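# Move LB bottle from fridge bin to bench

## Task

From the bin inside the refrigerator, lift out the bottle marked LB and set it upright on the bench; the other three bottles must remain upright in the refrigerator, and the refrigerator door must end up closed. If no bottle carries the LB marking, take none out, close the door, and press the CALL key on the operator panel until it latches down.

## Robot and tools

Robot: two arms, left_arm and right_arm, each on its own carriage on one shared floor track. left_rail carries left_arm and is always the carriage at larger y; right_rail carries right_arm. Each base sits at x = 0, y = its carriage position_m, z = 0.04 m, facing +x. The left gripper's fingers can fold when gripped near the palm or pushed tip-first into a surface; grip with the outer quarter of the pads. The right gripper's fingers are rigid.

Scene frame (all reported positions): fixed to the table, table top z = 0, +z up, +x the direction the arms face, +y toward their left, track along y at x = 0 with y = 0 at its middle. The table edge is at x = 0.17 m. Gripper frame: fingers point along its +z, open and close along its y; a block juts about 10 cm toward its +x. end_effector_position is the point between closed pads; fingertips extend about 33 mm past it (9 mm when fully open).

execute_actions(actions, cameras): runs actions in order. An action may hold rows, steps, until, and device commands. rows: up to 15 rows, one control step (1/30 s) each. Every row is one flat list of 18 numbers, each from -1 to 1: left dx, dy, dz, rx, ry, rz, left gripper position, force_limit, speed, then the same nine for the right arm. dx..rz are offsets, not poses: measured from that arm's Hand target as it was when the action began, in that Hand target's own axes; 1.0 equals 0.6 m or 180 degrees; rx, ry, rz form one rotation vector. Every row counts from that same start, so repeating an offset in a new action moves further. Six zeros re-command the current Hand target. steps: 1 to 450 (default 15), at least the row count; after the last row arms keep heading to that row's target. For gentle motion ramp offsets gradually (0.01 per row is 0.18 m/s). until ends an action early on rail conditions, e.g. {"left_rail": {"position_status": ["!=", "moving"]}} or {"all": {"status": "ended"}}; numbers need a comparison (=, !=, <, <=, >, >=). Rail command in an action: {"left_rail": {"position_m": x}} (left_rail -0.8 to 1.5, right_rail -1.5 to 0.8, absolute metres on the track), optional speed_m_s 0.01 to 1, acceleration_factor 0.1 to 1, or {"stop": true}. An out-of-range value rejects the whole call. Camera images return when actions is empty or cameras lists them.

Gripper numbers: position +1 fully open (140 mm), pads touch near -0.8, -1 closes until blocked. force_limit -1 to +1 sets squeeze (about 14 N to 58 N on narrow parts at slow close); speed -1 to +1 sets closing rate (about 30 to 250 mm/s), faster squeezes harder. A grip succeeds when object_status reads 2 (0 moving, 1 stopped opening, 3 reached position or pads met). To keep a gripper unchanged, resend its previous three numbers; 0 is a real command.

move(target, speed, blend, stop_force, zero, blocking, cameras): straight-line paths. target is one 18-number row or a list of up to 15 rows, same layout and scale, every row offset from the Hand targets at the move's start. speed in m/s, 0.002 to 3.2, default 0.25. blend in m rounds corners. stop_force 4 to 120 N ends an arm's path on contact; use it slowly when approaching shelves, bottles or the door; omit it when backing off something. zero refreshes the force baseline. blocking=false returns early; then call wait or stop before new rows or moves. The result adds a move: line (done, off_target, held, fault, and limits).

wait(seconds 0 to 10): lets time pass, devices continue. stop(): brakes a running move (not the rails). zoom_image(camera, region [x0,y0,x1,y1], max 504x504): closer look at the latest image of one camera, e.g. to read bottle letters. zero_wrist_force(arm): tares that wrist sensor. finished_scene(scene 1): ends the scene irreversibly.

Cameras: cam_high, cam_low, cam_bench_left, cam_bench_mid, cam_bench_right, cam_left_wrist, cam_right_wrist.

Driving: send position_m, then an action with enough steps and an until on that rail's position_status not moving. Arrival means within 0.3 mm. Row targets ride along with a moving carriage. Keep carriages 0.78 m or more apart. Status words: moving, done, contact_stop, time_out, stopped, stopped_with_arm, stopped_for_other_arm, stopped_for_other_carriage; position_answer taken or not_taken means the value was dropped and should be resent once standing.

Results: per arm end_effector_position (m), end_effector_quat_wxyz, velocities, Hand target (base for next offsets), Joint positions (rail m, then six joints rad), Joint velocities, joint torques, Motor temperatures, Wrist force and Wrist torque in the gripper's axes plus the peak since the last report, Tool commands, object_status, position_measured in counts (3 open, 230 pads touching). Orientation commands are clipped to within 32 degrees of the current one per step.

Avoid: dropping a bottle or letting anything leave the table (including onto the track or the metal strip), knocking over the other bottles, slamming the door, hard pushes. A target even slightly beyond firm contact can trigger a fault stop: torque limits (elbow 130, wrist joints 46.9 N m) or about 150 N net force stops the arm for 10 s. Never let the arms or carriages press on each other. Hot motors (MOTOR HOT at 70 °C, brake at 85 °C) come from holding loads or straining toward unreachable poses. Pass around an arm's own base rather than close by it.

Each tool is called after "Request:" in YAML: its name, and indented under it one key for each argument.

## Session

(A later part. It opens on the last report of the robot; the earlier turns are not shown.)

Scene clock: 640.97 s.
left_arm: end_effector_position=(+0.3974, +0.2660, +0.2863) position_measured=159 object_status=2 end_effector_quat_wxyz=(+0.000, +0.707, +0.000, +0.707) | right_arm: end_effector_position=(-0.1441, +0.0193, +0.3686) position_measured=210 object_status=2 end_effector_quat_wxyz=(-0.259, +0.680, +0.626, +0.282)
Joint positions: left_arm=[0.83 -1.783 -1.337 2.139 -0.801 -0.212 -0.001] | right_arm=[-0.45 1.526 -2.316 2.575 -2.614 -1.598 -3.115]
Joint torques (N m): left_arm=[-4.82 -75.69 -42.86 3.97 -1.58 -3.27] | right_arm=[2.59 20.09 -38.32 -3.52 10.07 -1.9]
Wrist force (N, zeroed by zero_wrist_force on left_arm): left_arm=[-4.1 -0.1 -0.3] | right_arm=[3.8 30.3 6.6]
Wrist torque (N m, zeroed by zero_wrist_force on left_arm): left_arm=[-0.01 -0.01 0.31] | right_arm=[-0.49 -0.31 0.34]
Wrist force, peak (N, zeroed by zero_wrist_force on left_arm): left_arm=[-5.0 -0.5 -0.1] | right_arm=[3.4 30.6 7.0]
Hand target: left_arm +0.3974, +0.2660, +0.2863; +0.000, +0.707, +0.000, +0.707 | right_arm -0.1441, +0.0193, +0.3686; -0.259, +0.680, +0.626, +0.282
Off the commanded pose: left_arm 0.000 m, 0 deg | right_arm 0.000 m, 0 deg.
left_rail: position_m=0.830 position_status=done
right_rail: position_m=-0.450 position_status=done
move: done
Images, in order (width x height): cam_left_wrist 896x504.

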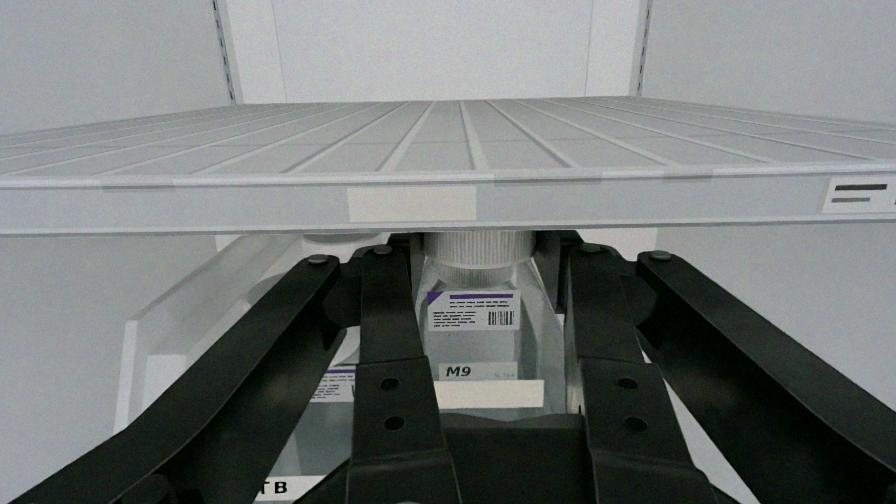

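Request:
move:
  target:
    - [0, 0, -0.2, 0, 0, 0, -1, -0.02, -1, 0, 0, 0, 0, 0, 0, -0.98, 0.0, -1]
    - [0.01, 0, -0.579, 0, 0, 0, -1, -0.02, -1, 0, 0, 0, 0, 0, 0, -0.98, 0.0, -1]
  speed: [0.08, 0.2]
  blend: 0.02
  stop_force: 12
  cameras: ["cam_left_wrist"]

Request:
execute_actions:
  actions:
    - {"left_rail": {"position_m": 1.15, "acceleration_factor": 0.4, "speed_m_s": 0.5}, "steps": 150, "until": {"left_rail": {"position_status": ["!=", "moving"]}}}

Request:
move:
  target: [-0.01, 0.4867, -0.5, -0.5, 0, 0, -1, -0.02, -1, 0, 0, 0, 0, 0, 0, -0.98, 0.0, -1]
  speed: 0.2
  cameras: ["cam_right_wrist", "cam_left_wrist"]

Scene clock: 678.27 s.
left_arm: end_effector_position=(+0.0500, +0.2660, +0.2922) position_measured=159 object_status=2 end_effector_quat_wxyz=(+0.000, +0.707, +0.000, +0.707) | right_arm: end_effector_position=(-0.1441, +0.0193, +0.3686) position_measured=210 object_status=2 end_effector_quat_wxyz=(-0.259, +0.680, +0.626, +0.282)
Joint positions: left_arm=[0.83 -2.325 -1.251 2.003 -0.752 -0.754 0] | right_arm=[-0.45 1.526 -2.316 2.575 -2.614 -1.598 -3.115]
Joint torques (N m): left_arm=[-18.38 -50.36 -42.75 5.9 -2.62 -2.67] | right_arm=[6.47 18.36 -39.31 -4.2 10.53 -0.72]
Wrist force (N, zeroed by zero_wrist_force on left_arm): left_arm=[-3.3 -0.5 0.0] | right_arm=[3.8 31.1 6.6]
Wrist torque (N m, zeroed by zero_wrist_force on left_arm): left_arm=[-0.09 -0.21 0.11] | right_arm=[-0.50 -0.29 0.35]
Wrist force, peak (N, zeroed by zero_wrist_force on left_arm): left_arm=[-15.0 -0.4 8.0] | right_arm=[3.8 31.4 6.9]
Hand target: left_arm +0.0500, +0.2660, +0.2922; +0.000, +0.707, +0.000, +0.707 | right_arm -0.1441, +0.0193, +0.3686; -0.259, +0.680, +0.626, +0.282
Off the commanded pose: left_arm 0.000 m, 0 deg | right_arm 0.000 m, 0 deg.
left_rail: position_m=0.830 position_status=done
right_rail: position_m=-0.450 position_status=done
move: done
Images, in order (width x height): cam_left_wrist 896x504.

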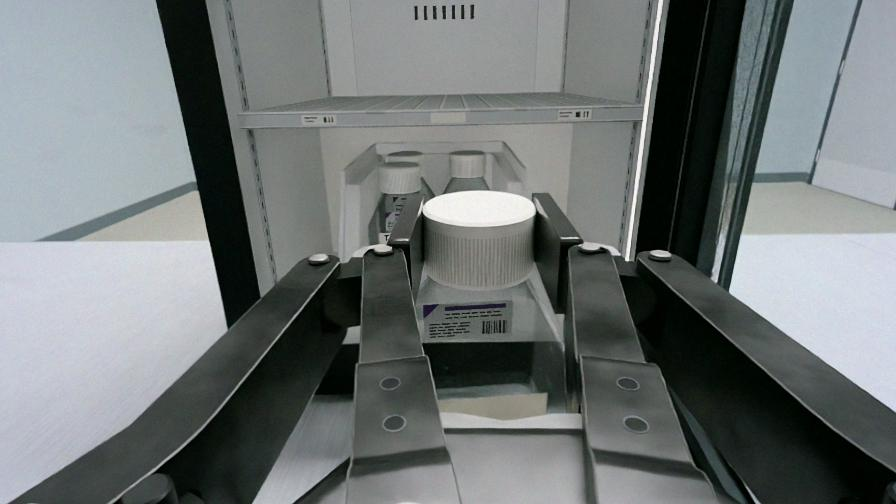

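Scene clock: 680.33 s.
left_arm: end_effector_position=(+0.0500, +0.5860, +0.2922) position_measured=159 object_status=2 end_effector_quat_wxyz=(+0.000, +0.707, +0.000, +0.707) | right_arm: end_effector_position=(-0.1441, +0.0193, +0.3686) position_measured=210 object_status=2 end_effector_quat_wxyz=(-0.259, +0.680, +0.626, +0.282)
Joint positions: left_arm=[1.15 -2.325 -1.251 2.003 -0.751 -0.754 0] | right_arm=[-0.45 1.526 -2.316 2.575 -2.614 -1.598 -3.115]
Joint torques (N m): left_arm=[-10.72 -66.48 -29.2 4.26 -1.28 -2.7] | right_arm=[8.76 16.73 -38.6 -4.13 10.01 -1.21]
Wrist force (N, zeroed by zero_wrist_force on left_arm): left_arm=[-3.1 -0.1 0.2] | right_arm=[3.9 30.8 6.6]
Wrist torque (N m, zeroed by zero_wrist_force on left_arm): left_arm=[0.02 -0.25 0.12] | right_arm=[-0.55 -0.31 0.35]
Wrist force, peak (N, zeroed by zero_wrist_force on left_arm): left_arm=[-3.5 -1.6 0.1] | right_arm=[3.6 31.4 6.6]
Hand target: left_arm +0.0500, +0.5860, +0.2922; +0.000, +0.707, +0.000, +0.707 | right_arm -0.1441, +0.0193, +0.3686; -0.259, +0.680, +0.626, +0.282
Tool commands: left_gripper/position=-1.0 left_gripper/force_limit=-0.02 left_gripper/speed=-1.0 right_gripper/position=-0.98 right_gripper/force_limit=+0.0 right_gripper/speed=-1.0
Off the commanded pose: left_arm 0.000 m, 0 deg | right_arm 0.000 m, 0 deg.
left_rail: position_m=1.150 speed_m_s=0.50 position_status=done
right_rail: position_m=-0.450 position_status=done

Scene clock: 684.93 s.
left_arm: end_effector_position=(-0.2500, +0.2940, +0.2862) position_measured=159 object_status=2 end_effector_quat_wxyz=(+0.500, +0.500, -0.500, +0.500) | right_arm: end_effector_position=(-0.1441, +0.0193, +0.3686) position_measured=210 object_status=2 end_effector_quat_wxyz=(-0.259, +0.680, +0.626, +0.282)
Joint positions: left_arm=[1.15 -2.331 -1.329 2.127 -0.799 0.81 0] | right_arm=[-0.45 1.526 -2.316 2.575 -2.614 -1.598 -3.115]
Joint torques (N m): left_arm=[15.48 -48.82 -47.83 -0.46 1.95 -2.12] | right_arm=[8.14 17.47 -38.17 -4.14 10.28 -0.53]
Wrist force (N, zeroed by zero_wrist_force on left_arm): left_arm=[-3.0 -0.5 0.3] | right_arm=[3.5 31.0 6.8]
Wrist torque (N m, zeroed by zero_wrist_force on left_arm): left_arm=[-0.10 -0.30 -0.01] | right_arm=[-0.52 -0.23 0.35]
Wrist force, peak (N, zeroed by zero_wrist_force on left_arm): left_arm=[-3.9 -0.6 0.4] | right_arm=[3.9 31.6 6.4]
Hand target: left_arm -0.2500, +0.2939, +0.2862; +0.500, +0.500, -0.500, +0.500 | right_arm -0.1441, +0.0193, +0.3686; -0.259, +0.680, +0.626, +0.282
Off the commanded pose: left_arm 0.000 m, 0 deg | right_arm 0.000 m, 0 deg.
left_rail: position_m=1.150 speed_m_s=0.50 position_status=done
right_rail: position_m=-0.450 position_status=done
move: done
Images, in order (width x height): cam_left_wrist 896x504, cam_right_wrist 896x504.

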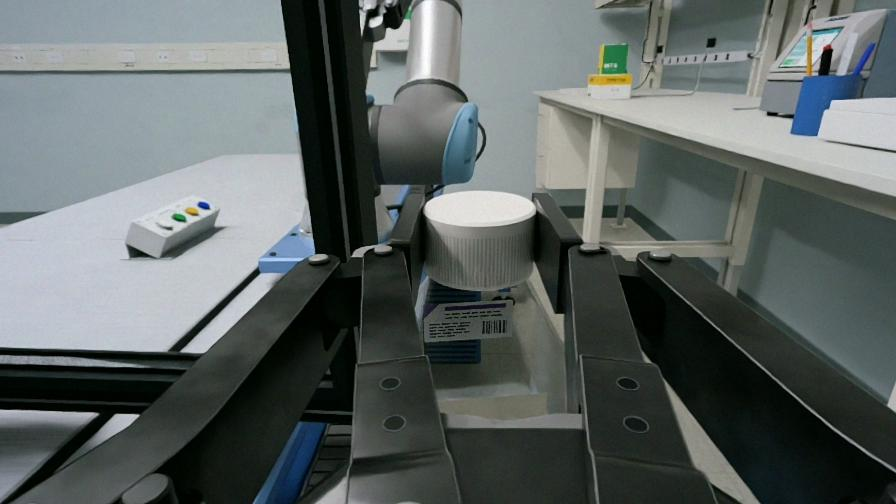

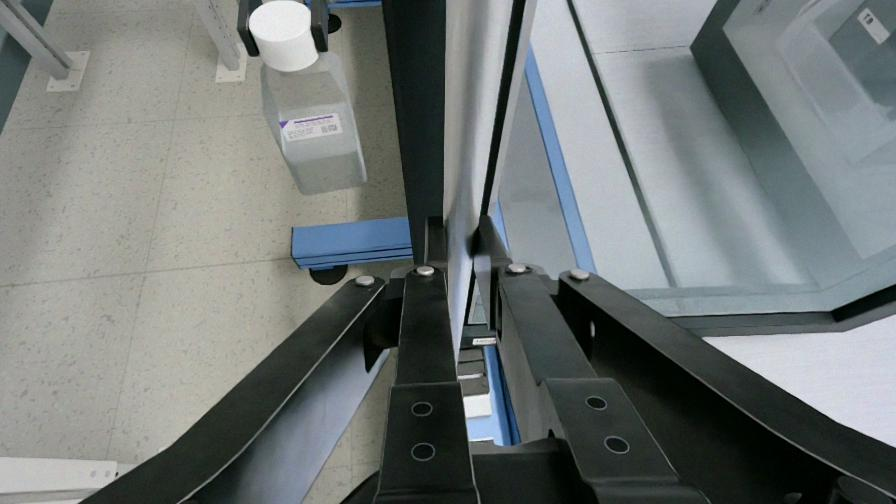

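Request:
zoom_image:
  camera: "cam_right_wrist"
  region: [230, 0, 400, 200]

Request:
zoom_image:
  camera: "cam_left_wrist"
  region: [380, 180, 600, 430]

Scaled by 2.520 from the camera's 896x504 image, which has a finer 1280x720 frame.

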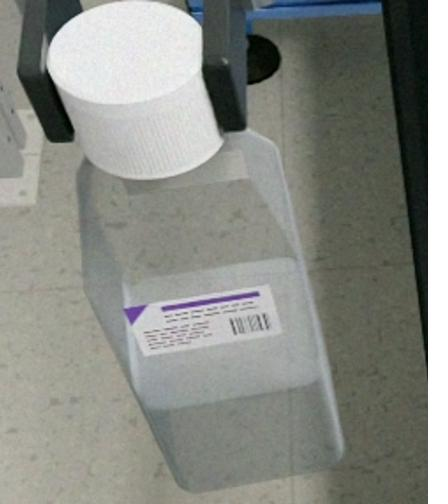

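Scaled by 2.016 from the camera's 896x504 image, which has a finer 1280x720 frame.

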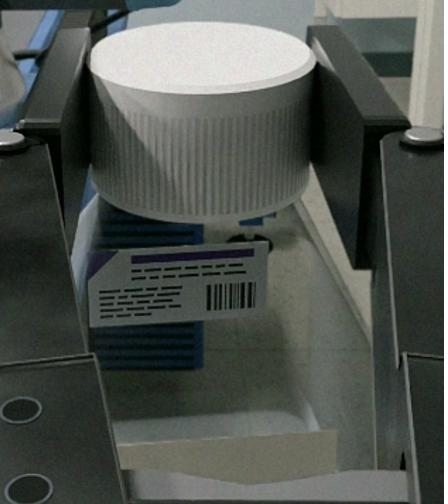

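Request:
move:
  target: [0, 0, 0, 0.3, 0, 0, -1, -0.02, -1, 0, 0, 0, 0, 0, 0, -0.98, 0.0, -1]
  speed: 0.3
  cameras: ["cam_right_wrist"]

Request:
zoom_image:
  camera: "cam_right_wrist"
  region: [230, 0, 400, 200]

Request:
move:
  target: [0, 0, 0, -0.63, 0, 0, -1, -0.02, -1, 0, 0, 0, 0, 0, 0, -0.98, 0.0, -1]
  speed: 0.4
  cameras: ["cam_right_wrist"]

Request:
zoom_image:
  camera: "cam_right_wrist"
  region: [230, 0, 400, 200]

Scene clock: 717.63 s.
left_arm: end_effector_position=(-0.2500, +0.2939, +0.2862) position_measured=159 object_status=2 end_effector_quat_wxyz=(+0.218, +0.673, -0.219, +0.672) | right_arm: end_effector_position=(-0.1441, +0.0193, +0.3686) position_measured=210 object_status=2 end_effector_quat_wxyz=(-0.259, +0.680, +0.626, +0.282)
Joint positions: left_arm=[1.15 -2.455 -0.967 1.559 -0.593 -0.256 0.001] | right_arm=[-0.45 1.526 -2.316 2.575 -2.614 -1.598 -3.115]
Joint torques (N m): left_arm=[20 -81.64 -49.45 4.95 -2.71 -3.22] | right_arm=[15.64 17.4 -38.46 -4.33 10.47 -0.6]
Wrist force (N, zeroed by zero_wrist_force on left_arm): left_arm=[-3.4 -0.2 -0.3] | right_arm=[3.8 31.1 6.7]
Wrist torque (N m, zeroed by zero_wrist_force on left_arm): left_arm=[-0.03 -0.19 0.29] | right_arm=[-0.50 -0.29 0.34]
Wrist force, peak (N, zeroed by zero_wrist_force on left_arm): left_arm=[-3.9 -0.6 0.6] | right_arm=[3.9 31.5 6.7]
Hand target: left_arm -0.2500, +0.2939, +0.2862; +0.219, +0.672, -0.218, +0.673 | right_arm -0.1441, +0.0193, +0.3686; -0.259, +0.680, +0.626, +0.282
Off the commanded pose: left_arm 0.000 m, 0 deg | right_arm 0.000 m, 0 deg.
left_rail: position_m=1.150 speed_m_s=0.50 position_status=done
right_rail: position_m=-0.450 position_status=done
move: done
Images, in order (width x height): cam_right_wrist 896x504.

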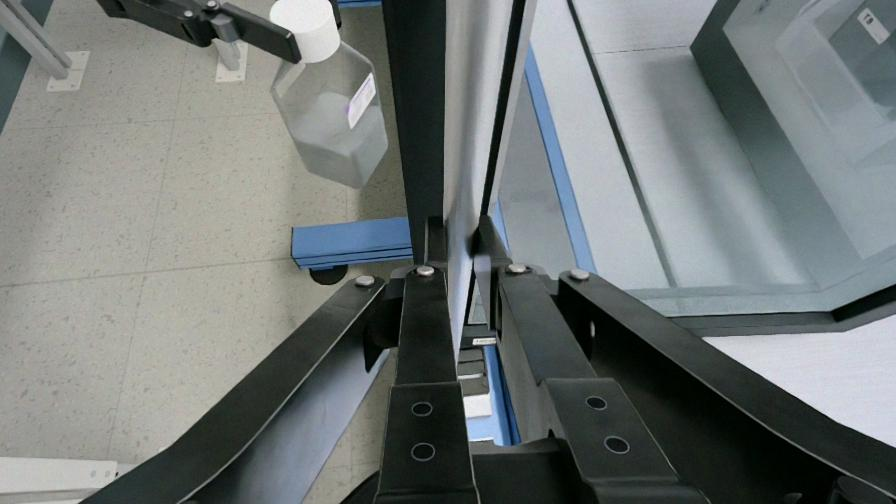

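Scaled by 2.520 from the camera's 896x504 image, which has a finer 1280x720 frame.

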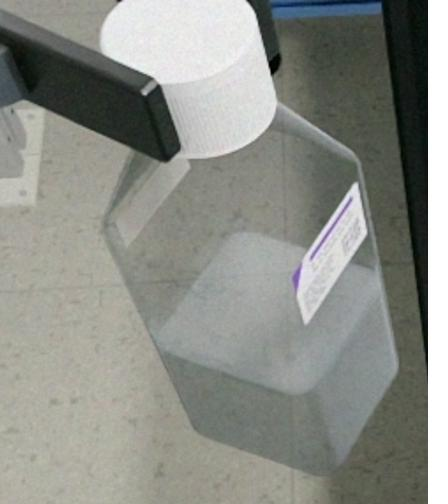

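Scene clock: 720.93 s.
left_arm: end_effector_position=(-0.2500, +0.2940, +0.2862) position_measured=159 object_status=2 end_effector_quat_wxyz=(+0.682, +0.187, -0.682, +0.187) | right_arm: end_effector_position=(-0.1441, +0.0193, +0.3686) position_measured=210 object_status=2 end_effector_quat_wxyz=(-0.259, +0.680, +0.626, +0.282)
Joint positions: left_arm=[1.15 -1.765 -1.177 1.906 -0.728 2.413 0] | right_arm=[-0.45 1.526 -2.316 2.575 -2.614 -1.598 -3.115]
Joint torques (N m): left_arm=[20.71 -62.68 -50.85 0.4 2.48 2.16] | right_arm=[19.38 15.56 -36.85 -4.08 10.44 -0.51]
Wrist force (N, zeroed by zero_wrist_force on left_arm): left_arm=[-3.6 -0.7 0.2] | right_arm=[3.6 31.1 6.4]
Wrist torque (N m, zeroed by zero_wrist_force on left_arm): left_arm=[-0.13 -0.19 -0.02] | right_arm=[-0.50 -0.24 0.34]
Wrist force, peak (N, zeroed by zero_wrist_force on left_arm): left_arm=[-3.8 -1.1 0.1] | right_arm=[3.9 31.5 6.7]
Hand target: left_arm -0.2500, +0.2939, +0.2862; +0.682, +0.187, -0.682, +0.187 | right_arm -0.1441, +0.0193, +0.3686; -0.259, +0.680, +0.626, +0.282
Off the commanded pose: left_arm 0.000 m, 0 deg | right_arm 0.000 m, 0 deg.
left_rail: position_m=1.150 speed_m_s=0.50 position_status=done
right_rail: position_m=-0.450 position_status=done
move: done
Images, in order (width x height): cam_right_wrist 896x504.

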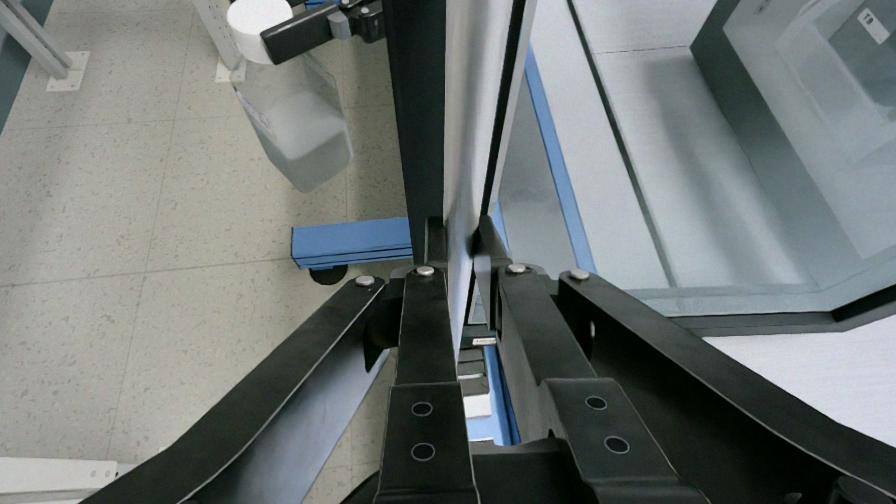

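Scaled by 2.520 from the camera's 896x504 image, which has a finer 1280x720 frame.

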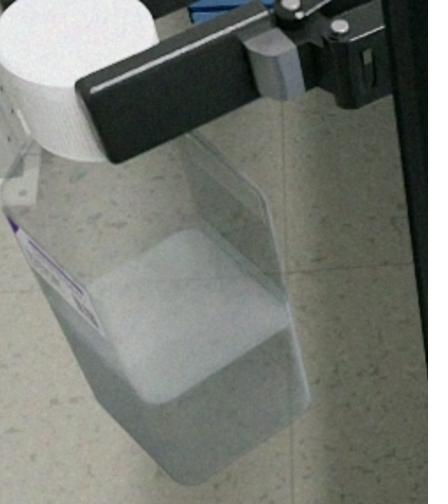

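Request:
move:
  target:
    - [0, 0.0803, -0.0475, 0.441, 0, 0, -1, -0.02, -1, 0, 0, 0, 0, 0, 0, -0.98, 0.0, -1]
    - [-0.0267, 0.2268, -0.6182, 0.83, 0, 0, -1, -0.02, -1, 0, 0, 0, 0, 0, 0, -0.98, 0.0, -1]
  speed: 0.4
  blend: 0.03

Request:
move:
  target: [-0.16, -0.3333, 0.6333, 0, 0, 0, -1, -0.02, -1, 0, 0, 0, 0, 0, 0, -0.98, 0.0, -1]
  speed: 0.25
  cameras: ["cam_left_wrist", "cam_bench_left"]

Scene clock: 763.07 s.
left_arm: end_effector_position=(-0.0001, +0.5998, +0.2702) position_measured=159 object_status=2 end_effector_quat_wxyz=(+0.000, +0.707, +0.000, +0.707) | right_arm: end_effector_position=(-0.1441, +0.0193, +0.3686) position_measured=210 object_status=2 end_effector_quat_wxyz=(-0.259, +0.680, +0.626, +0.282)
Joint positions: left_arm=[1.15 -2.398 -1.207 1.99 -0.783 -0.827 0] | right_arm=[-0.45 1.526 -2.316 2.575 -2.614 -1.598 -3.115]
Joint torques (N m): left_arm=[17.7 -87.18 -27.14 1.04 -2.21 -3.25] | right_arm=[19.12 15.43 -36.53 -4.38 10.63 0.02]
Wrist force (N, zeroed by zero_wrist_force on left_arm): left_arm=[-3.2 -0.4 0.2] | right_arm=[3.5 30.9 6.8]
Wrist torque (N m, zeroed by zero_wrist_force on left_arm): left_arm=[-0.06 -0.23 0.33] | right_arm=[-0.54 -0.23 0.35]
Wrist force, peak (N, zeroed by zero_wrist_force on left_arm): left_arm=[-4.2 -0.5 -0.1] | right_arm=[3.9 31.4 6.7]
Hand target: left_arm +0.0000, +0.5999, +0.2702; +0.000, +0.707, +0.000, +0.707 | right_arm -0.1441, +0.0193, +0.3686; -0.259, +0.680, +0.626, +0.282
Off the commanded pose: left_arm 0.000 m, 0 deg | right_arm 0.000 m, 0 deg.
left_rail: position_m=1.150 speed_m_s=0.50 position_status=done
right_rail: position_m=-0.450 position_status=done
move: done

Scene clock: 765.57 s.
left_arm: end_effector_position=(+0.3799, +0.7999, +0.1743) position_measured=159 object_status=2 end_effector_quat_wxyz=(+0.000, +0.707, +0.000, +0.707) | right_arm: end_effector_position=(-0.1441, +0.0193, +0.3686) position_measured=210 object_status=2 end_effector_quat_wxyz=(-0.259, +0.680, +0.626, +0.282)
Joint positions: left_arm=[1.15 -1.976 -1.413 2.608 -1.195 -0.405 0] | right_arm=[-0.45 1.526 -2.316 2.575 -2.614 -1.598 -3.115]
Joint torques (N m): left_arm=[14.55 -18.08 -25.54 -1.05 1.92 2.21] | right_arm=[20.38 16.81 -36.56 -4.83 11.23 -0.07]
Wrist force (N, zeroed by zero_wrist_force on left_arm): left_arm=[-3.5 -0.6 0.0] | right_arm=[3.7 30.8 6.7]
Wrist torque (N m, zeroed by zero_wrist_force on left_arm): left_arm=[-0.09 -0.20 -0.01] | right_arm=[-0.57 -0.27 0.34]
Wrist force, peak (N, zeroed by zero_wrist_force on left_arm): left_arm=[-3.9 -2.3 1.9] | right_arm=[3.7 31.4 6.6]
Hand target: left_arm +0.3800, +0.7999, +0.1743; +0.000, +0.707, +0.000, +0.707 | right_arm -0.1441, +0.0193, +0.3686; -0.259, +0.680, +0.626, +0.282
Off the commanded pose: left_arm 0.000 m, 0 deg | right_arm 0.000 m, 0 deg.
left_rail: position_m=1.150 speed_m_s=0.50 position_status=done
right_rail: position_m=-0.450 position_status=done
move: done
Images, in order (width x height): cam_bench_left 896x504, cam_left_wrist 896x504.

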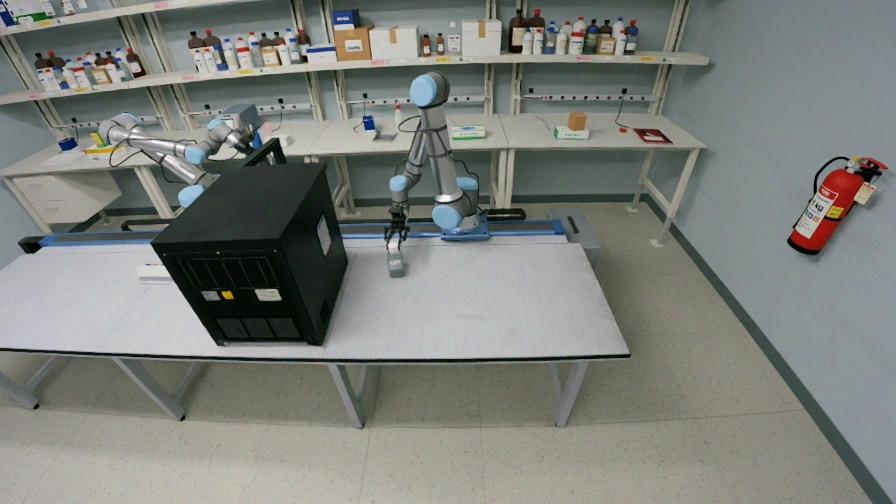

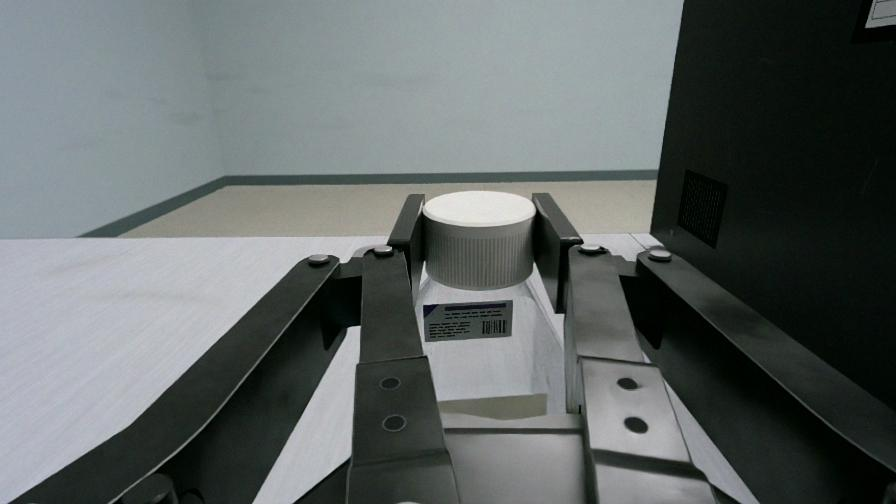

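Request:
move:
  target: [-0.1167, 0, 0, 0, 0, 0, -1, -0.02, -1, 0, 0, 0, 0, 0, 0, -0.98, 0.0, -1]
  speed: 0.025
  stop_force: 5
  cameras: ["cam_left_wrist"]

Scene clock: 768.93 s.
left_arm: end_effector_position=(+0.3800, +0.7999, +0.1674) position_measured=159 object_status=2 end_effector_quat_wxyz=(+0.000, +0.707, +0.000, +0.707) | right_arm: end_effector_position=(-0.1441, +0.0193, +0.3686) position_measured=210 object_status=2 end_effector_quat_wxyz=(-0.259, +0.680, +0.626, +0.282)
Joint positions: left_arm=[1.15 -1.976 -1.392 2.61 -1.218 -0.405 0] | right_arm=[-0.45 1.526 -2.316 2.575 -2.614 -1.598 -3.115]
Joint torques (N m): left_arm=[14.25 -49.8 -23.1 4.66 0.5 0.28] | right_arm=[20.46 16.81 -36.51 -4.54 10.47 0.16]
Wrist force (N, zeroed by zero_wrist_force on left_arm): left_arm=[-3.7 -0.4 -0.2] | right_arm=[3.8 31.3 6.7]
Wrist torque (N m, zeroed by zero_wrist_force on left_arm): left_arm=[-0.06 -0.19 -0.01] | right_arm=[-0.46 -0.29 0.34]
Wrist force, peak (N, zeroed by zero_wrist_force on left_arm): left_arm=[12.7 1.6 3.6] | right_arm=[3.8 31.4 7.0]
Hand target: left_arm +0.3800, +0.7999, +0.1674; +0.000, +0.707, +0.000, +0.707 (not the last commanded pose) | right_arm -0.1441, +0.0193, +0.3686; -0.259, +0.680, +0.626, +0.282
Off the commanded pose: left_arm 0.063 m, 0 deg | right_arm 0.000 m, 0 deg.
left_rail: position_m=1.150 speed_m_s=0.50 position_status=done
right_rail: position_m=-0.450 position_status=done
move: contact (left_arm)
Images, in order (width x height): cam_left_wrist 896x504.

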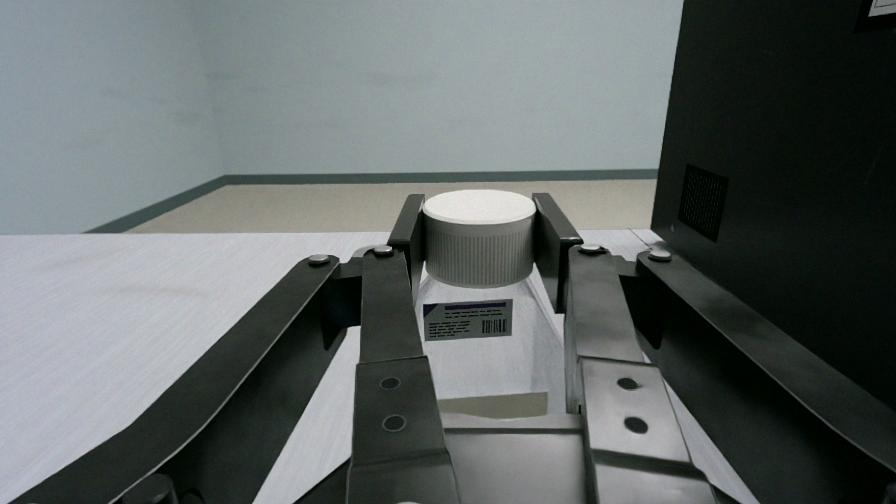

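Request:
move:
  target: [-0.005, 0, 0, 0, 0, 0, -1, -0.02, -1, 0, 0, 0, 0, 0, 0, -0.98, 0.0, -1]
  speed: 0.01
  stop_force: 15

Request:
execute_actions:
  actions:
    - {"rows": [[0, 0, 0, 0, 0, 0, 0.0, -0.02, -1, 0, 0, 0, 0, 0, 0, -0.98, 0.0, -1]], "steps": 45}
  cameras: ["cam_left_wrist"]

Request:
zoom_image:
  camera: "cam_left_wrist"
  region: [330, 150, 630, 450]

Scene clock: 775.00 s.
left_arm: end_effector_position=(+0.3799, +0.7998, +0.1664) position_measured=159 object_status=2 end_effector_quat_wxyz=(+0.000, +0.707, +0.000, +0.707) | right_arm: end_effector_position=(-0.1441, +0.0193, +0.3686) position_measured=210 object_status=2 end_effector_quat_wxyz=(-0.259, +0.680, +0.626, +0.282)
Joint positions: left_arm=[1.15 -1.976 -1.389 2.61 -1.221 -0.405 0] | right_arm=[-0.45 1.526 -2.316 2.575 -2.614 -1.598 -3.115]
Joint torques (N m): left_arm=[2.17 -48.15 -23.45 2.27 -1.81 -0.29] | right_arm=[24.06 16.85 -35.53 -4.65 10.49 0.02]
Wrist force (N, zeroed by zero_wrist_force on left_arm): left_arm=[2.8 -0.3 1.7] | right_arm=[3.8 31.2 6.8]
Wrist torque (N m, zeroed by zero_wrist_force on left_arm): left_arm=[-0.19 0.20 0.05] | right_arm=[-0.49 -0.30 0.34]
Wrist force, peak (N, zeroed by zero_wrist_force on left_arm): left_arm=[13.4 1.8 3.2] | right_arm=[3.5 31.4 6.7]
Hand target: left_arm +0.3799, +0.7998, +0.1664; +0.000, +0.707, +0.000, +0.707 (not the last commanded pose) | right_arm -0.1441, +0.0193, +0.3686; -0.259, +0.680, +0.626, +0.282
Off the commanded pose: left_arm 0.002 m, 0 deg | right_arm 0.000 m, 0 deg.
left_rail: position_m=1.150 speed_m_s=0.50 position_status=done
right_rail: position_m=-0.450 position_status=done
move: contact (left_arm)

Scene clock: 776.70 s.
left_arm: end_effector_position=(+0.3799, +0.7998, +0.1664) position_measured=129 object_status=3 end_effector_quat_wxyz=(+0.000, +0.707, +0.000, +0.707) | right_arm: end_effector_position=(-0.1441, +0.0193, +0.3686) position_measured=210 object_status=2 end_effector_quat_wxyz=(-0.259, +0.680, +0.626, +0.282)
Joint positions: left_arm=[1.15 -1.976 -1.389 2.61 -1.221 -0.405 0] | right_arm=[-0.45 1.526 -2.316 2.575 -2.614 -1.598 -3.115]
Joint torques (N m): left_arm=[0.38 -49.23 -22.22 2.36 -1.86 0.25] | right_arm=[20.62 16.88 -36.96 -4.34 10.8 -0.1]
Wrist force (N, zeroed by zero_wrist_force on left_arm): left_arm=[-0.6 -1.0 -0.1] | right_arm=[3.7 30.8 6.7]
Wrist torque (N m, zeroed by zero_wrist_force on left_arm): left_arm=[-0.19 0.13 -0.01] | right_arm=[-0.56 -0.27 0.34]
Wrist force, peak (N, zeroed by zero_wrist_force on left_arm): left_arm=[2.9 -0.5 1.9] | right_arm=[3.8 31.4 6.8]
Hand target: left_arm +0.3799, +0.7998, +0.1664; +0.000, +0.707, +0.000, +0.707 | right_arm -0.1441, +0.0193, +0.3686; -0.259, +0.680, +0.626, +0.282
Off the commanded pose: left_arm 0.000 m, 0 deg | right_arm 0.000 m, 0 deg.
left_rail: position_m=1.150 speed_m_s=0.50 position_status=done
right_rail: position_m=-0.450 position_status=done
Images, in order (width x height): cam_left_wrist 896x504.

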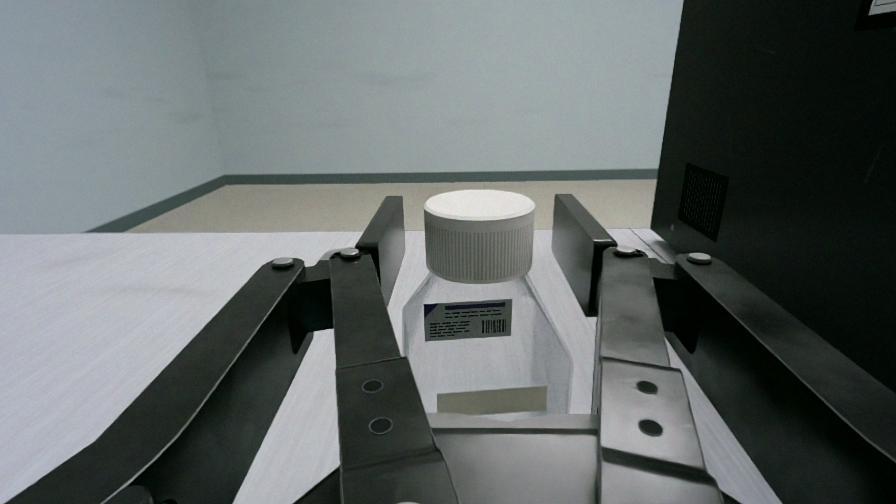

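Scaled by 1.680 from the camera's 896x504 image, which has a finer 1280x720 frame.

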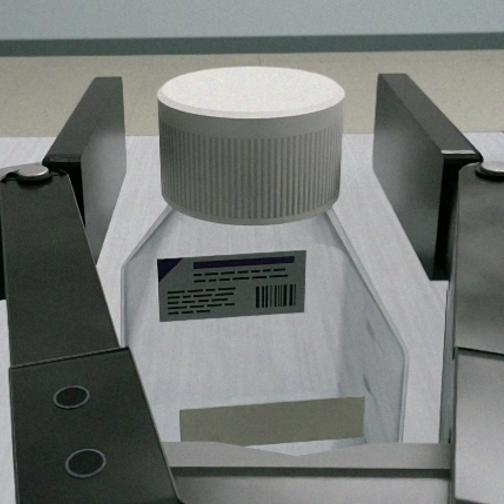

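Request:
move:
  target:
    - [0, 0, -0.25, 0, 0, 0, 0.0, -0.02, -1, 0, 0, 0, 0, 0, 0, -0.98, 0.0, -1]
    - [0.0567, 0.35, -0.55, 0, 0, 0, 0.0, -0.02, -1, 0, 0, 0, 0, 0, 0, -0.98, 0.0, -1]
  speed: 0.25
  blend: 0.04

Request:
execute_actions:
  actions:
    - {"left_rail": {"position_m": 0.83, "acceleration_factor": 0.5, "speed_m_s": 0.7}, "steps": 150, "until": {"left_rail": {"position_status": ["!=", "moving"]}}}

Request:
move:
  target: [0.0, 0, 0.1667, 0, 0, 0, 0.0, -0.02, -1, 0, 0, 0, 0, 0, 0, -0.98, 0.0, -1]
  speed: 0.2
  cameras: ["cam_left_wrist"]

Request:
zoom_image:
  camera: "cam_left_wrist"
  region: [300, 0, 650, 420]

Request:
move:
  target: [-0.1333, 0, 0, 0, 0, 0, 0.0, -0.02, -1, 0, 0, 0, 0, 0, 0, -0.98, 0.0, -1]
  speed: 0.2
  cameras: ["cam_left_wrist"]

Request:
zoom_image:
  camera: "cam_left_wrist"
  region: [300, 0, 650, 420]

Scene clock: 848.17 s.
left_arm: end_effector_position=(+0.0500, +0.5898, +0.2005) position_measured=129 object_status=3 end_effector_quat_wxyz=(+0.000, +0.707, +0.000, +0.707) | right_arm: end_effector_position=(-0.1441, +0.0193, +0.3686) position_measured=210 object_status=2 end_effector_quat_wxyz=(-0.259, +0.680, +0.626, +0.282)
Joint positions: left_arm=[1.15 -2.329 -1.132 2.052 -0.921 -0.758 0] | right_arm=[-0.45 1.526 -2.316 2.575 -2.614 -1.598 -3.115]
Joint torques (N m): left_arm=[20.92 -52.4 -35.98 5.17 2.59 -2.97] | right_arm=[19.79 16.43 -36.77 -4.91 11.5 0.28]
Wrist force (N, zeroed by zero_wrist_force on left_arm): left_arm=[-0.5 -0.4 0.3] | right_arm=[3.7 31.0 6.8]
Wrist torque (N m, zeroed by zero_wrist_force on left_arm): left_arm=[-0.04 0.11 0.32] | right_arm=[-0.53 -0.26 0.35]
Wrist force, peak (N, zeroed by zero_wrist_force on left_arm): left_arm=[-0.7 -1.0 2.2] | right_arm=[3.7 31.5 6.7]
Hand target: left_arm +0.0500, +0.5898, +0.2005; +0.000, +0.707, +0.000, +0.707 | right_arm -0.1441, +0.0193, +0.3686; -0.259, +0.680, +0.626, +0.282
Off the commanded pose: left_arm 0.000 m, 0 deg | right_arm 0.000 m, 0 deg.
left_rail: position_m=1.150 speed_m_s=0.50 position_status=done
right_rail: position_m=-0.450 position_status=done
move: done

Scene clock: 850.07 s.
left_arm: end_effector_position=(+0.0499, +0.2698, +0.2005) position_measured=129 object_status=3 end_effector_quat_wxyz=(+0.000, +0.707, +0.000, +0.707) | right_arm: end_effector_position=(-0.1441, +0.0193, +0.3686) position_measured=210 object_status=2 end_effector_quat_wxyz=(-0.259, +0.680, +0.626, +0.282)
Joint positions: left_arm=[0.83 -2.329 -1.131 2.052 -0.92 -0.758 0] | right_arm=[-0.45 1.526 -2.316 2.575 -2.614 -1.598 -3.115]
Joint torques (N m): left_arm=[11.47 -60.45 -23.54 3.98 1.18 -3.24] | right_arm=[17.43 17.22 -36.01 -4.72 10.81 0.81]
Wrist force (N, zeroed by zero_wrist_force on left_arm): left_arm=[-0.5 -0.5 0.3] | right_arm=[4.0 30.9 6.9]
Wrist torque (N m, zeroed by zero_wrist_force on left_arm): left_arm=[-0.06 0.10 0.32] | right_arm=[-0.56 -0.33 0.34]
Wrist force, peak (N, zeroed by zero_wrist_force on left_arm): left_arm=[-0.6 -1.8 0.3] | right_arm=[3.6 31.3 6.9]
Hand target: left_arm +0.0500, +0.2698, +0.2005; +0.000, +0.707, +0.000, +0.707 | right_arm -0.1441, +0.0193, +0.3686; -0.259, +0.680, +0.626, +0.282
Tool commands: left_gripper/position=+0.0 left_gripper/force_limit=-0.02 left_gripper/speed=-1.0 right_gripper/position=-0.98 right_gripper/force_limit=+0.0 right_gripper/speed=-1.0
Off the commanded pose: left_arm 0.000 m, 0 deg | right_arm 0.000 m, 0 deg.
left_rail: position_m=0.830 speed_m_s=0.70 position_status=done
right_rail: position_m=-0.450 position_status=done

Scene clock: 851.17 s.
left_arm: end_effector_position=(+0.1498, +0.2698, +0.2005) position_measured=129 object_status=3 end_effector_quat_wxyz=(+0.000, +0.707, +0.000, +0.707) | right_arm: end_effector_position=(-0.1441, +0.0193, +0.3686) position_measured=210 object_status=2 end_effector_quat_wxyz=(-0.259, +0.680, +0.626, +0.282)
Joint positions: left_arm=[0.83 -2.198 -1.177 2.131 -0.954 -0.627 0] | right_arm=[-0.45 1.526 -2.316 2.575 -2.614 -1.598 -3.115]
Joint torques (N m): left_arm=[20.18 -78.9 -21.43 -0.53 2.38 2.29] | right_arm=[21.52 18.71 -36.6 -4.48 11.04 0.71]
Wrist force (N, zeroed by zero_wrist_force on left_arm): left_arm=[-0.8 -0.7 -0.1] | right_arm=[3.6 30.9 6.7]
Wrist torque (N m, zeroed by zero_wrist_force on left_arm): left_arm=[-0.14 0.19 0.18] | right_arm=[-0.56 -0.24 0.34]
Wrist force, peak (N, zeroed by zero_wrist_force on left_arm): left_arm=[-0.4 -0.9 2.3] | right_arm=[3.6 31.4 6.7]
Hand target: left_arm +0.1500, +0.2698, +0.2005; +0.000, +0.707, +0.000, +0.707 | right_arm -0.1441, +0.0193, +0.3686; -0.259, +0.680, +0.626, +0.282
Off the commanded pose: left_arm 0.000 m, 0 deg | right_arm 0.000 m, 0 deg.
left_rail: position_m=0.830 speed_m_s=0.70 position_status=done
right_rail: position_m=-0.450 position_status=done
move: done
Images, in order (width x height): cam_left_wrist 896x504.

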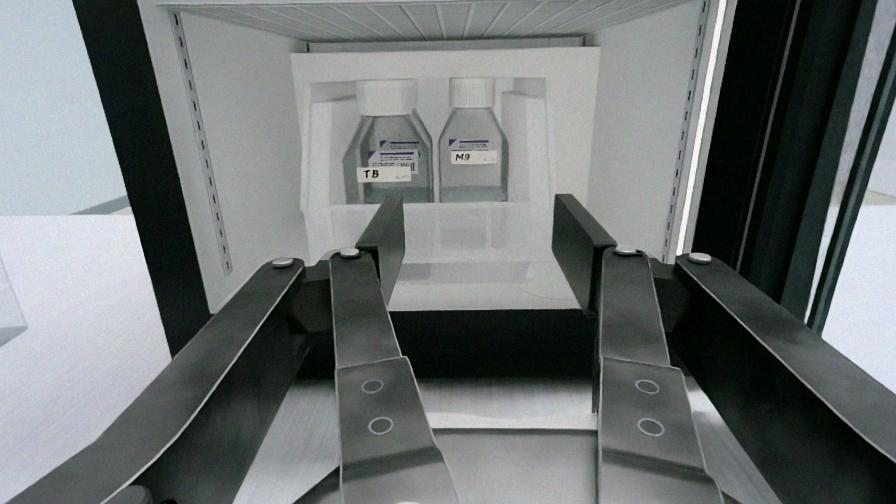

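Scaled by 1.200 from the camera's 896x504 image, which has a finer 1280x720 frame.

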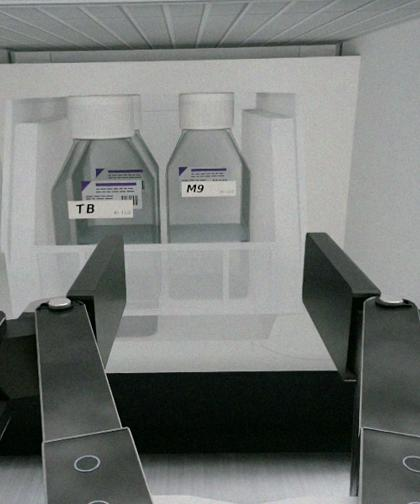

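Scene clock: 852.20 s.
left_arm: end_effector_position=(+0.1500, +0.2698, +0.1206) position_measured=129 object_status=3 end_effector_quat_wxyz=(+0.000, +0.707, +0.000, +0.707) | right_arm: end_effector_position=(-0.1441, +0.0193, +0.3686) position_measured=210 object_status=2 end_effector_quat_wxyz=(-0.259, +0.680, +0.626, +0.282)
Joint positions: left_arm=[0.83 -2.197 -1.045 2.147 -1.103 -0.627 0] | right_arm=[-0.45 1.526 -2.316 2.575 -2.614 -1.598 -3.115]
Joint torques (N m): left_arm=[14.06 -52.7 -27.93 -0.27 2.2 2.38] | right_arm=[20.1 18.16 -36.34 -4.91 10.94 0.6]
Wrist force (N, zeroed by zero_wrist_force on left_arm): left_arm=[-0.7 -0.8 0.1] | right_arm=[3.6 31.1 6.6]
Wrist torque (N m, zeroed by zero_wrist_force on left_arm): left_arm=[-0.16 0.16 0.09] | right_arm=[-0.49 -0.25 0.35]
Wrist force, peak (N, zeroed by zero_wrist_force on left_arm): left_arm=[-2.2 -0.9 0.1] | right_arm=[3.7 31.4 6.7]
Hand target: left_arm +0.1500, +0.2697, +0.1205; +0.000, +0.707, +0.000, +0.707 | right_arm -0.1441, +0.0193, +0.3686; -0.259, +0.680, +0.626, +0.282
Off the commanded pose: left_arm 0.000 m, 0 deg | right_arm 0.000 m, 0 deg.
left_rail: position_m=0.830 speed_m_s=0.70 position_status=done
right_rail: position_m=-0.450 position_status=done
move: done
Images, in order (width x height): cam_left_wrist 896x504.

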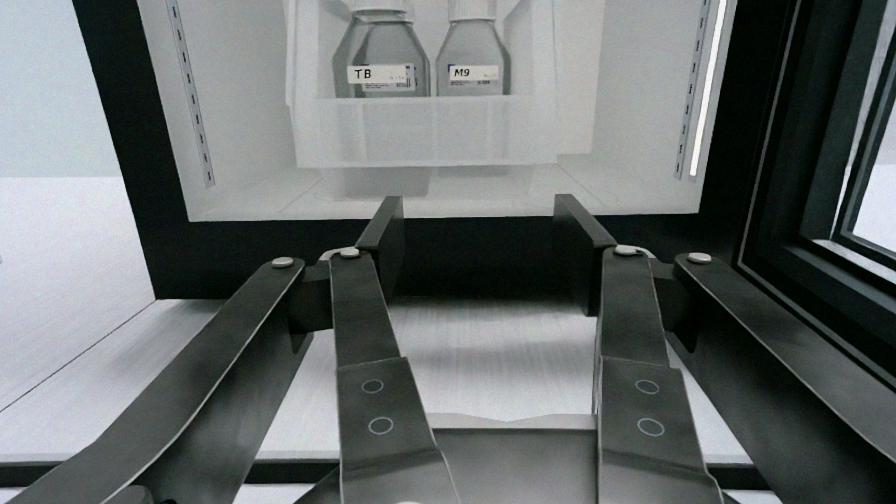

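Scaled by 1.200 from the camera's 896x504 image, which has a finer 1280x720 frame.

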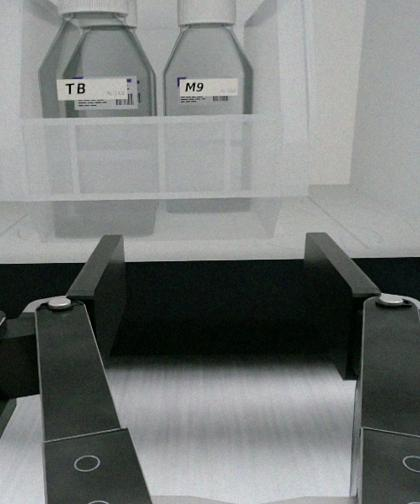

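Request:
execute_actions:
  actions:
    - {"left_rail": {"position_m": 1.15, "acceleration_factor": 0.5, "speed_m_s": 0.7}, "steps": 150, "until": {"left_rail": {"position_status": ["!=", "moving"]}}}

Request:
move:
  target: [0.1527, -0.35, 0.1977, 0, -0.1111, 0, 0.0, -0.02, -1, 0, 0, 0, 0, 0, 0, -0.98, 0.0, -1]
  speed: 0.2
  cameras: ["cam_left_wrist"]

Request:
zoom_image:
  camera: "cam_left_wrist"
  region: [330, 50, 630, 400]

Scene clock: 975.47 s.
left_arm: end_effector_position=(+0.1500, +0.5897, +0.1205) position_measured=129 object_status=3 end_effector_quat_wxyz=(+0.000, +0.707, +0.000, +0.707) | right_arm: end_effector_position=(-0.1441, +0.0193, +0.3686) position_measured=210 object_status=2 end_effector_quat_wxyz=(-0.259, +0.680, +0.626, +0.282)
Joint positions: left_arm=[1.15 -2.197 -1.044 2.147 -1.103 -0.627 0] | right_arm=[-0.45 1.526 -2.316 2.575 -2.614 -1.598 -3.115]
Joint torques (N m): left_arm=[15.54 -62.36 -15.77 0.12 -0.11 2.46] | right_arm=[18.02 14.31 -36.22 -4.92 11.31 1.07]
Wrist force (N, zeroed by zero_wrist_force on left_arm): left_arm=[-0.7 -0.8 0.3] | right_arm=[3.8 31.2 6.8]
Wrist torque (N m, zeroed by zero_wrist_force on left_arm): left_arm=[-0.15 0.15 0.08] | right_arm=[-0.48 -0.29 0.34]
Wrist force, peak (N, zeroed by zero_wrist_force on left_arm): left_arm=[-0.7 -2.0 0.4] | right_arm=[4.0 31.5 6.9]
Hand target: left_arm +0.1500, +0.5897, +0.1205; +0.000, +0.707, +0.000, +0.707 | right_arm -0.1441, +0.0193, +0.3686; -0.259, +0.680, +0.626, +0.282
Tool commands: left_gripper/position=+0.0 left_gripper/force_limit=-0.02 left_gripper/speed=-1.0 right_gripper/position=-0.98 right_gripper/force_limit=+0.0 right_gripper/speed=-1.0
Off the commanded pose: left_arm 0.000 m, 0 deg | right_arm 0.000 m, 0 deg.
left_rail: position_m=1.150 speed_m_s=0.70 position_status=done
right_rail: position_m=-0.450 position_status=done

Scene clock: 977.53 s.
left_arm: end_effector_position=(+0.2686, +0.7998, +0.2120) position_measured=129 object_status=3 end_effector_quat_wxyz=(+0.000, +0.819, +0.000, +0.574) | right_arm: end_effector_position=(-0.1441, +0.0193, +0.3686) position_measured=210 object_status=2 end_effector_quat_wxyz=(-0.259, +0.680, +0.626, +0.282)
Joint positions: left_arm=[1.15 -2.231 -1.879 2.59 -1.246 -0.734 0.415] | right_arm=[-0.45 1.526 -2.316 2.575 -2.614 -1.598 -3.115]
Joint torques (N m): left_arm=[-18.57 -24.85 -31.31 1.91 -1.61 2.19] | right_arm=[19.82 16.13 -36.44 -4.68 11.2 0.84]
Wrist force (N, zeroed by zero_wrist_force on left_arm): left_arm=[-1.0 -0.7 -0.8] | right_arm=[3.8 30.9 6.7]
Wrist torque (N m, zeroed by zero_wrist_force on left_arm): left_arm=[-0.18 0.19 -0.01] | right_arm=[-0.54 -0.28 0.35]
Wrist force, peak (N, zeroed by zero_wrist_force on left_arm): left_arm=[0.0 -2.0 0.6] | right_arm=[3.5 31.3 7.0]
Hand target: left_arm +0.2686, +0.7998, +0.2121; +0.000, +0.819, +0.000, +0.574 | right_arm -0.1441, +0.0193, +0.3686; -0.259, +0.680, +0.626, +0.282
Off the commanded pose: left_arm 0.000 m, 0 deg | right_arm 0.000 m, 0 deg.
left_rail: position_m=1.150 speed_m_s=0.70 position_status=done
right_rail: position_m=-0.450 position_status=done
move: done
Images, in order (width x height): cam_left_wrist 896x504.

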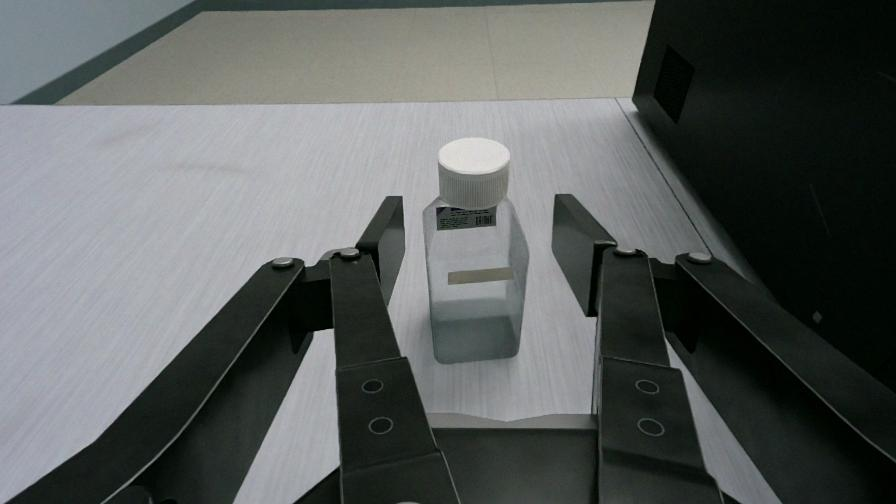

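Scaled by 1.440 from the camera's 896x504 image, which has a finer 1280x720 frame.

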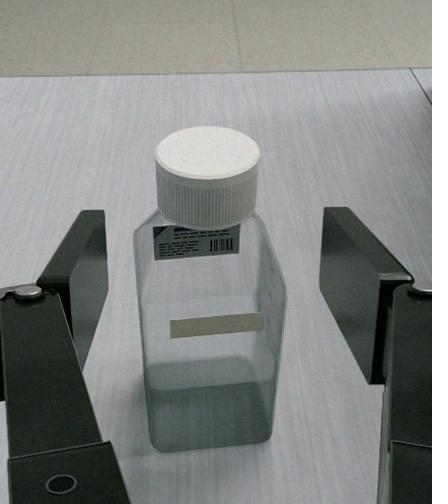

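Request:
move:
  target:
    - [0.0022, 0.0213, 0.0055, 0.0235, 0, -0.0086, 0.0, -0.02, -1, 0, 0, 0, 0, 0, 0, -0.98, 0.0, -1]
    - [0.002, 0.0067, 0.2049, 0.0235, 0, -0.0086, 0.0, -0.02, -1, 0, 0, 0, 0, 0, 0, -0.98, 0.0, -1]
  speed: 0.1
  cameras: ["cam_left_wrist"]

Request:
zoom_image:
  camera: "cam_left_wrist"
  region: [330, 100, 630, 400]

Scene clock: 994.83 s.
left_arm: end_effector_position=(+0.3845, +0.7958, +0.1712) position_measured=129 object_status=3 end_effector_quat_wxyz=(-0.022, +0.818, +0.032, +0.573) | right_arm: end_effector_position=(-0.1441, +0.0193, +0.3686) position_measured=210 object_status=2 end_effector_quat_wxyz=(-0.259, +0.680, +0.626, +0.282)
Joint positions: left_arm=[1.15 -1.869 -1.715 2.633 -1.698 -0.508 0.712] | right_arm=[-0.45 1.526 -2.316 2.575 -2.614 -1.598 -3.115]
Joint torques (N m): left_arm=[18.88 -4.53 -24.53 -4.14 4.46 3.18] | right_arm=[21.62 15.64 -36.72 -5.06 11.27 1.33]
Wrist force (N, zeroed by zero_wrist_force on left_arm): left_arm=[-0.5 -0.6 -0.6] | right_arm=[3.7 31.1 6.6]
Wrist torque (N m, zeroed by zero_wrist_force on left_arm): left_arm=[-0.14 0.07 -0.01] | right_arm=[-0.50 -0.28 0.34]
Wrist force, peak (N, zeroed by zero_wrist_force on left_arm): left_arm=[-1.1 -1.2 -0.7] | right_arm=[3.8 31.5 7.0]
Hand target: left_arm +0.3845, +0.7958, +0.1712; -0.022, +0.819, +0.032, +0.573 | right_arm -0.1441, +0.0193, +0.3686; -0.259, +0.680, +0.626, +0.282
Off the commanded pose: left_arm 0.000 m, 0 deg | right_arm 0.000 m, 0 deg.
left_rail: position_m=1.150 speed_m_s=0.70 position_status=done
right_rail: position_m=-0.450 position_status=done
move: done
Images, in order (width x height): cam_left_wrist 896x504.

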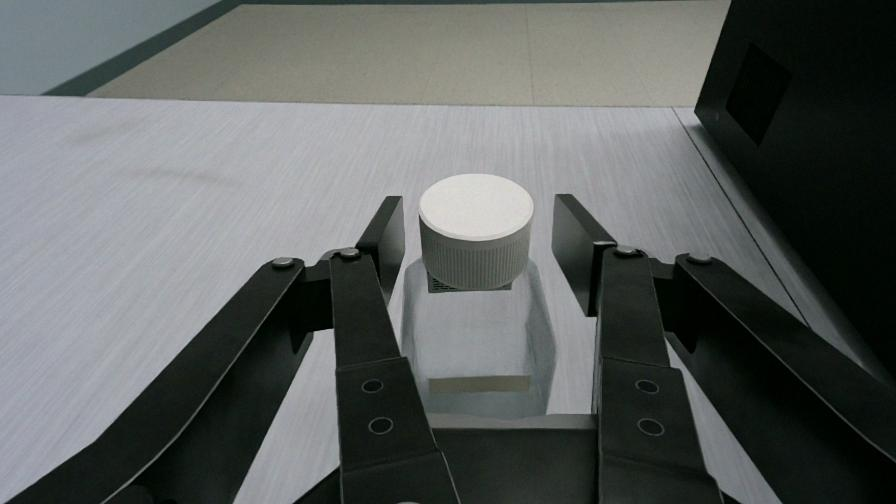

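Scaled by 1.680 from the camera's 896x504 image, which has a finer 1280x720 frame.

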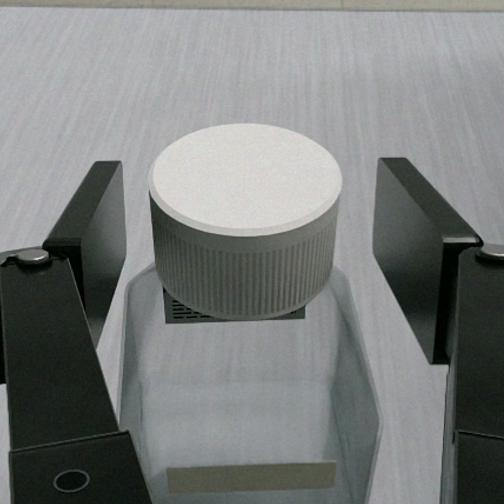

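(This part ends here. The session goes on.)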